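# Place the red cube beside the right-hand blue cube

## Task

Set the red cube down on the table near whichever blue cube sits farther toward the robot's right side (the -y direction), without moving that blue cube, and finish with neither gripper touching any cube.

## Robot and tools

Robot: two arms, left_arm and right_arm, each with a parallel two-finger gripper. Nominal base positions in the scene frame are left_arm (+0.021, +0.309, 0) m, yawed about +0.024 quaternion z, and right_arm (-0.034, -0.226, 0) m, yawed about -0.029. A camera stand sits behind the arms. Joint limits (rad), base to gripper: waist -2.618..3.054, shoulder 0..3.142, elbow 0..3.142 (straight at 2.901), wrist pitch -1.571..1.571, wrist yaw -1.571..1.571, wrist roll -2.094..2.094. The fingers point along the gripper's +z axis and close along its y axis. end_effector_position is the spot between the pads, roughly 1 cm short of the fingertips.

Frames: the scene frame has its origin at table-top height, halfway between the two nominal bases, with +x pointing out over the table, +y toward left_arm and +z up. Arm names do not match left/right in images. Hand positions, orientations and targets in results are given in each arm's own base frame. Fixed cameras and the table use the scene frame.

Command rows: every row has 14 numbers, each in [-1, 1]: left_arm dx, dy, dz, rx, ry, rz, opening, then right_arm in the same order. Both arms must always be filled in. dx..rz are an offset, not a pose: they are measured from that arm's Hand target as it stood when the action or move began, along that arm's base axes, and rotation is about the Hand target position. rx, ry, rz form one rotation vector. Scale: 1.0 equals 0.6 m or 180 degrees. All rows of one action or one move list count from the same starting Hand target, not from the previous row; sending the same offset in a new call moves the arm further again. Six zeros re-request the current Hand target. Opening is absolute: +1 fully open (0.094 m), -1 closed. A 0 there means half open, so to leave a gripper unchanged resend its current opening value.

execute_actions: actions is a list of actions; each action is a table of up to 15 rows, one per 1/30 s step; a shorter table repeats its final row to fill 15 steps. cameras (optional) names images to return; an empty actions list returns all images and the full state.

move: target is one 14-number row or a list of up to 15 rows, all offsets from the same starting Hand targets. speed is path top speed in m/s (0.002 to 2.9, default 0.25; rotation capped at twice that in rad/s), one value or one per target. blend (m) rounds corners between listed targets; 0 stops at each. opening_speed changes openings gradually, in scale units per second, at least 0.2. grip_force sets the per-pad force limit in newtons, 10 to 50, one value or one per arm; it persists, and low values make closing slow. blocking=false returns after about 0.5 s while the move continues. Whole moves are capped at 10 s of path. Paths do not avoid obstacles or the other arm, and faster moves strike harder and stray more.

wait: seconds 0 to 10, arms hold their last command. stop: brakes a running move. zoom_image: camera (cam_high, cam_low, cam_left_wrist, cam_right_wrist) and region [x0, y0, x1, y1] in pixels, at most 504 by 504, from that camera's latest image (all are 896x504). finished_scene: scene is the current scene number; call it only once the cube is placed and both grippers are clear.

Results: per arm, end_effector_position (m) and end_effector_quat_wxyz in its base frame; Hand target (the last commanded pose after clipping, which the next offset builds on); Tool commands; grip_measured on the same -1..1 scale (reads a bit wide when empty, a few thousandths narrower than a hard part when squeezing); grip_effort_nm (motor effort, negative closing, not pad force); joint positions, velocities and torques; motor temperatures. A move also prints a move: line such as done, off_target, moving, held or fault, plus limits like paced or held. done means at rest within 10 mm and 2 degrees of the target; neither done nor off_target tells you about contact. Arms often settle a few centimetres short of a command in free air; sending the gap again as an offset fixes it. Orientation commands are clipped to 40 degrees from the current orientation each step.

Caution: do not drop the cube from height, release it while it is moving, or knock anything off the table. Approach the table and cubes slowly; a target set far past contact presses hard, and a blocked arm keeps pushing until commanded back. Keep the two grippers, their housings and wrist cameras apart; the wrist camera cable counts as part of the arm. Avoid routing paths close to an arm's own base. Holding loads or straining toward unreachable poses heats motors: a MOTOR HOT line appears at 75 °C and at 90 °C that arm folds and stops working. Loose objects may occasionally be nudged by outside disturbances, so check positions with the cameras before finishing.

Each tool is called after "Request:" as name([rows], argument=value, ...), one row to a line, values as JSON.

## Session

Request:
execute_actions(actions=[], cameras=["cam_high"])

Request:
zoom_image(camera="cam_high", region=[262, 165, 462, 365])

Request:
zoom_image(camera="cam_high", region=[440, 165, 640, 365])

Scene clock: 0.00 s.
left_arm: end_effector_position=(+0.3257, +0.0013, +0.3405) grip_measured=+1.000 grip_effort_nm=n/a end_effector_quat_wxyz=(+0.605, -0.085, +0.792, -0.026) | right_arm: end_effector_position=(+0.2733, +0.0995, +0.2998) grip_measured=+1.000 grip_effort_nm=n/a end_effector_quat_wxyz=(+0.386, +0.040, +0.905, +0.172)
Joint positions: left_arm=[-0.071 0.864 0.982 -0.391 -0.13 -0.186 0.094] | right_arm=[0.317 1 1.257 -0.956 -0.045 0.426 0.094]
Joint velocities: within noise
Joint torques (N m): no reading
Motor temperatures (°C): left_arm=[26 26 27 24 23 25 27] | right_arm=[24 28 27 27 24 26 24]
Heat: left arm: 27 °C; right arm: 28 °C.
Hand target: left_arm +0.3241, +0.0016, +0.3488; +0.613, -0.085, +0.785, -0.027 | right_arm +0.2713, +0.0985, +0.3018; +0.387, +0.039, +0.905, +0.172
Tool commands: left_gripper/opening=+1.0 right_gripper/opening=+1.0
Images, in order (width x height): cam_high 896x504.

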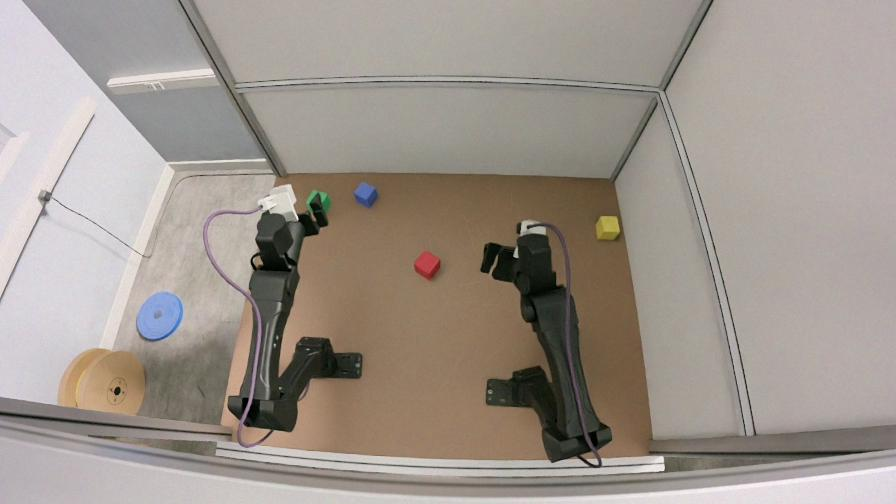

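Scaled by 2.520.

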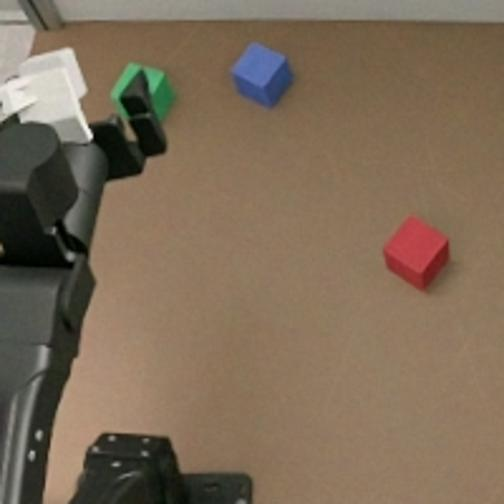

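Scaled by 2.520.

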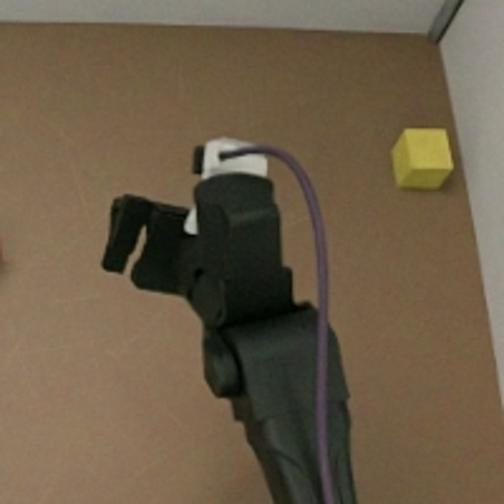

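Request:
execute_actions(actions=[], cameras=["cam_low", "cam_left_wrist", "cam_right_wrist"])

Scene clock: 4.07 s.
left_arm: end_effector_position=(+0.3257, +0.0013, +0.3405) grip_measured=+1.000 grip_effort_nm=-0.03 end_effector_quat_wxyz=(+0.605, -0.085, +0.792, -0.026) | right_arm: end_effector_position=(+0.2733, +0.0995, +0.2998) grip_measured=+1.000 grip_effort_nm=-0.02 end_effector_quat_wxyz=(+0.386, +0.040, +0.905, +0.172)
Joint positions: left_arm=[-0.071 0.864 0.982 -0.391 -0.13 -0.186 0.094] | right_arm=[0.317 1 1.257 -0.956 -0.045 0.426 0.094]
Joint velocities: within noise
Joint torques (N m): left_arm=[0.02 -0.95 7.94 2 -0.04 0.02] | right_arm=[-0.06 -1.95 8.1 1.57 0.01 0]
Motor temperatures (°C): left_arm=[26 26 27 26 23 25 27] | right_arm=[24 28 28 27 24 26 24]
Heat: left arm: 27 °C; right arm: 28 °C.
Hand target: left_arm +0.3241, +0.0016, +0.3488; +0.613, -0.085, +0.785, -0.027 | right_arm +0.2713, +0.0985, +0.3018; +0.387, +0.039, +0.905, +0.172
Tool commands: left_gripper/opening=+1.0 right_gripper/opening=+1.0
camera_calibration:
cam_left_wrist: T_world_to_cam=[[0.0923018, -0.983371, 0.156404, -0.082976], [-0.621726, -0.17961, -0.762363, 0.502445], [0.777777, -0.0268727, -0.627965, 0.0492111], [0, 0, 0, 1]] pos_world=[0.281766, 0.00997021, 0.426926]
cam_right_wrist: T_world_to_cam=[[0.0690845, -0.944688, -0.320613, 0.16858], [-0.936501, 0.0493403, -0.347176, 0.393467], [0.343792, 0.324238, -0.881293, 0.229019], [0, 0, 0, 1]] pos_world=[0.278101, 0.0655849, 0.392484]
Images, in order (width x height): cam_low 896x504, cam_left_wrist 896x504, cam_right_wrist 896x504.

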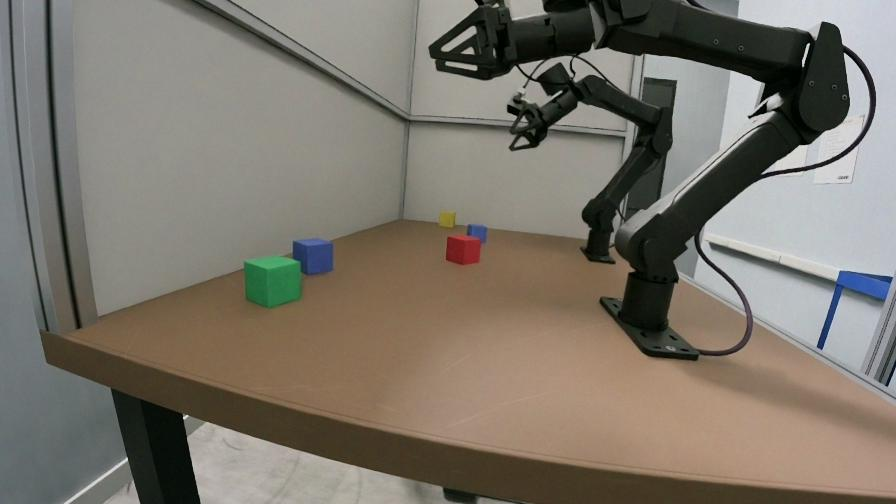

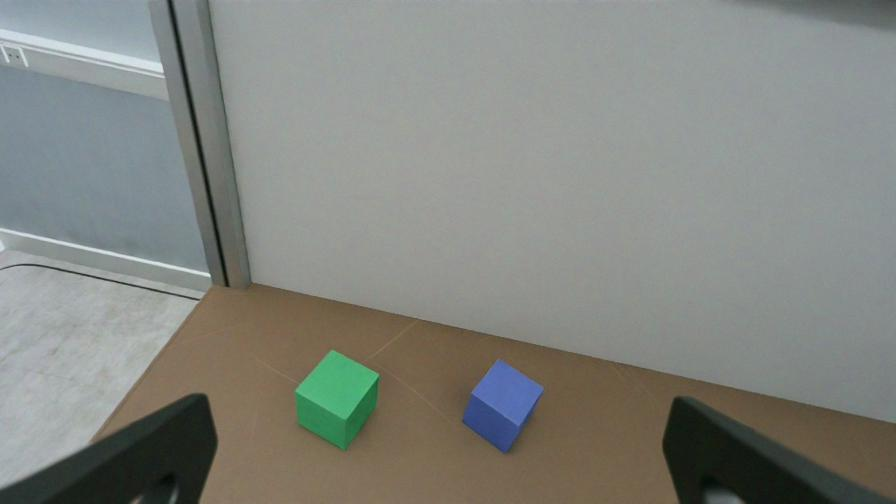

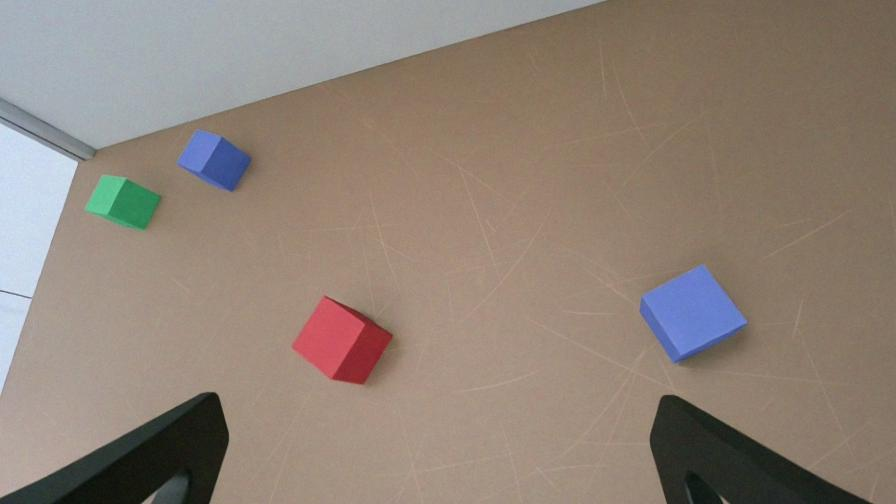

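Request:
move([
  [0, 0, 0, 0, 0, 0, 1, 0.089, 0.2915, -0.3413, -0.1614, 0.0522, 0.3046, 1],
  [0, 0, 0, 0, 0, 0, 1, 0.1202, 0.3357, -0.453, -0.1614, 0.0522, 0.3046, 1],
  [0, 0, 0, 0, 0, 0, 1, 0.1202, 0.3357, -0.453, -0.1614, 0.0522, 0.3046, -0.05],
  [0, 0, 0, 0, 0, 0, 1, 0.1202, 0.3357, -0.303, -0.1614, 0.0522, 0.3046, -0.05],
  [0, 0, 0, 0, 0, 0, 1, 0.0095, -0.1508, -0.303, -0.1156, 0.1152, 0.0115, -0.05],
  [0, 0, 0, 0, 0, 0, 1, 0.0095, -0.1508, -0.403, -0.1156, 0.1152, 0.0115, -0.05],
], speed=[0.5, 0.25, 0.25, 0.35, 0.6, 0.25], blend=[0.02, 0, 0, 0.03, 0.03, 0], cameras=["cam_high", "cam_right_wrist"])

Scene clock: 51.77 s.
left_arm: end_effector_position=(+0.3257, +0.0013, +0.3405) grip_measured=+1.000 grip_effort_nm=-0.03 end_effector_quat_wxyz=(+0.605, -0.085, +0.792, -0.026) | right_arm: end_effector_position=(+0.2748, +0.0089, +0.0646) grip_measured=+0.157 grip_effort_nm=-1.05 end_effector_quat_wxyz=(+0.214, -0.018, +0.977, +0.002)
Joint positions: left_arm=[-0.071 0.864 0.982 -0.391 -0.13 -0.186 0.094] | right_arm=[0.029 1.219 0.68 -0.599 0.001 -0.008 0.054]
Joint torques (N m): left_arm=[0.01 -0.99 7.91 2 -0.04 0.02] | right_arm=[-0.7 -2.61 6.76 1.37 -0.05 -0.01]
Motor temperatures (°C): left_arm=[26 26 28 31 23 25 27] | right_arm=[24 28 30 30 24 26 24]
Heat: left arm: 31 °C; right arm: 30 °C.
Hand target: left_arm +0.3241, +0.0016, +0.3488; +0.613, -0.085, +0.785, -0.027 | right_arm +0.2769, +0.0079, +0.0599; +0.216, -0.017, +0.976, +0.003
Off the commanded pose: left_arm 0.008 m, 1 deg | right_arm 0.005 m, 0 deg.
move: done; target 3's new opening was sent with right_arm's hand 0.012 m and 2 deg from that target
camera_calibration:
cam_right_wrist: T_world_to_cam=[[0.0515658, -0.9984, 0.0231951, -0.00948128], [-0.998608, -0.0512905, 0.01231, 0.312339], [-0.0111007, -0.0237976, -0.999655, 0.158771], [0, 0, 0, 1]] pos_world=[0.314155, 0.0103323, 0.155092]
Images, in order (width x height): cam_high 896x504, cam_right_wrist 896x504.

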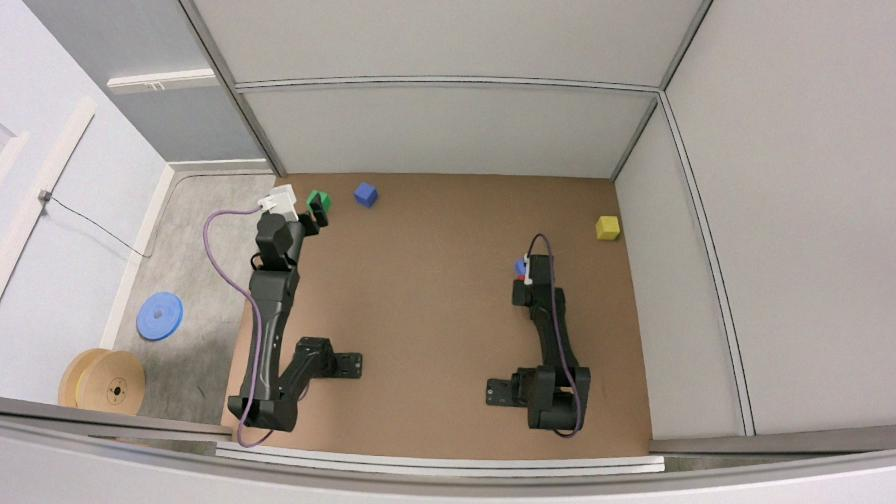

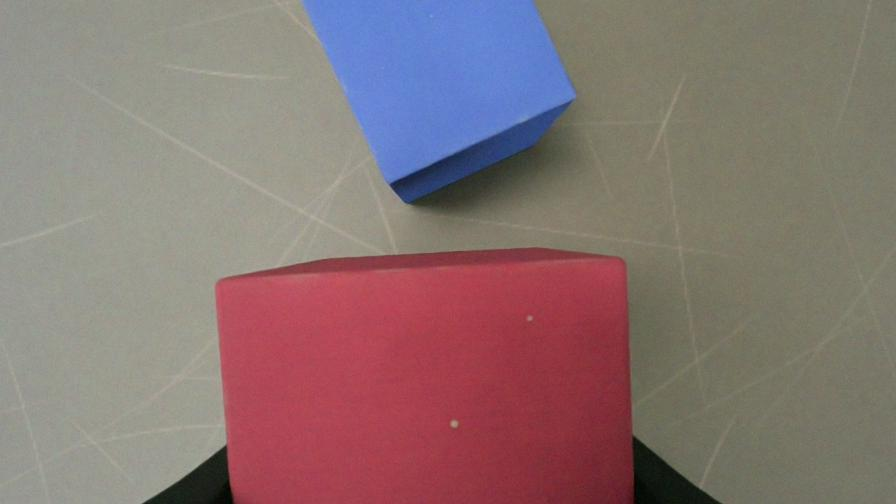

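Request:
move([
  [0, 0, 0, 0, 0, 0, 1, 0.01, 0.0, -0.079, 0, 0, 0, -0.05],
  [0, 0, 0, 0, 0, 0, 1, 0.01, 0.0, -0.079, 0, 0, 0, 0.6],
  [0, 0, 0, 0, 0, 0, 1, -0.0463, -0.0017, 0.0418, 0, 0, 0, 0.6],
], speed=[0.15, 0.2, 0.3], cameras=["cam_high", "cam_right_wrist"])

Scene clock: 74.03 s.
left_arm: end_effector_position=(+0.3257, +0.0013, +0.3405) grip_measured=+1.000 grip_effort_nm=-0.03 end_effector_quat_wxyz=(+0.605, -0.085, +0.792, -0.026) | right_arm: end_effector_position=(+0.2461, +0.0079, +0.0748) grip_measured=+0.598 grip_effort_nm=0.09 end_effector_quat_wxyz=(+0.207, -0.018, +0.978, +0.002)
Joint positions: left_arm=[-0.071 0.864 0.982 -0.391 -0.13 -0.186 0.094] | right_arm=[0.029 1.088 0.655 -0.721 0.001 -0.009 0.075]
Joint torques (N m): left_arm=[0.02 -0.99 7.91 1.99 -0.05 0.02] | right_arm=[-0.9 -3.43 10.1 0.93 -0.06 -0.04]
Heat: left arm: 32 °C; right arm: 30 °C.
Hand target: left_arm +0.3241, +0.0016, +0.3488; +0.613, -0.085, +0.785, -0.027 | right_arm +0.2491, +0.0069, +0.0849; +0.216, -0.018, +0.976, +0.003
Off the commanded pose: left_arm 0.008 m, 1 deg | right_arm 0.011 m, 1 deg.
move: off_target (right_arm); target 2's new opening was sent with right_arm's hand 0.018 m and 2 deg from that target
camera_calibration:
cam_right_wrist: T_world_to_cam=[[0.0519444, -0.998384, 0.0230651, -0.00918272], [-0.998282, -0.0512848, 0.0283232, 0.28223], [-0.0270945, -0.0244967, -0.999333, 0.172592], [0, 0, 0, 1]] pos_world=[0.286898, 0.00953414, 0.164695]
Images, in order (width x height): cam_high 896x504, cam_right_wrist 896x504.

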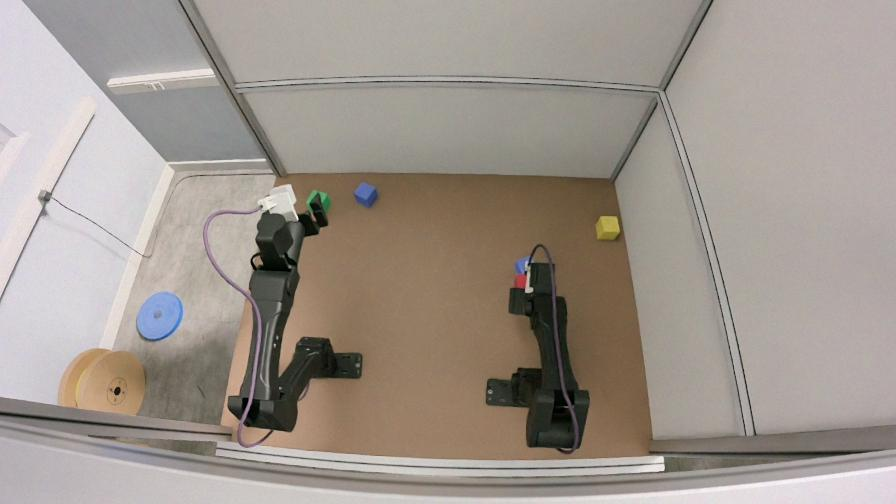

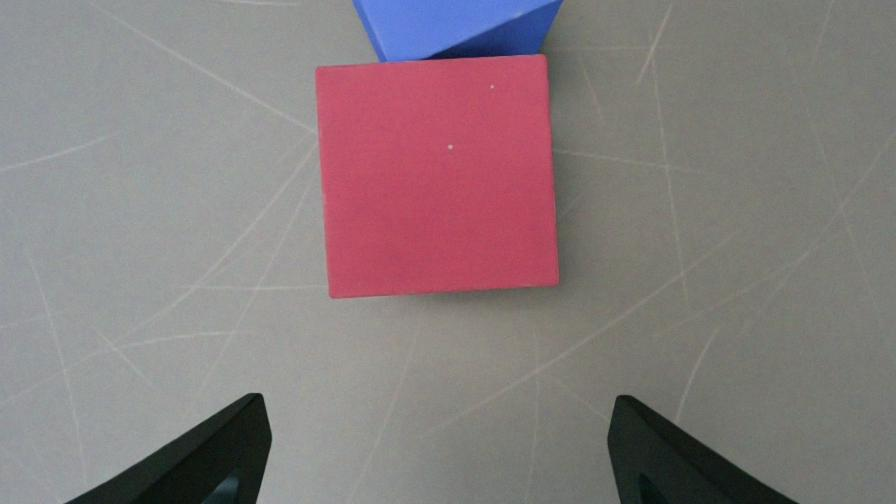

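Request:
finished_scene(scene=3)

The scene is finished: the task was done.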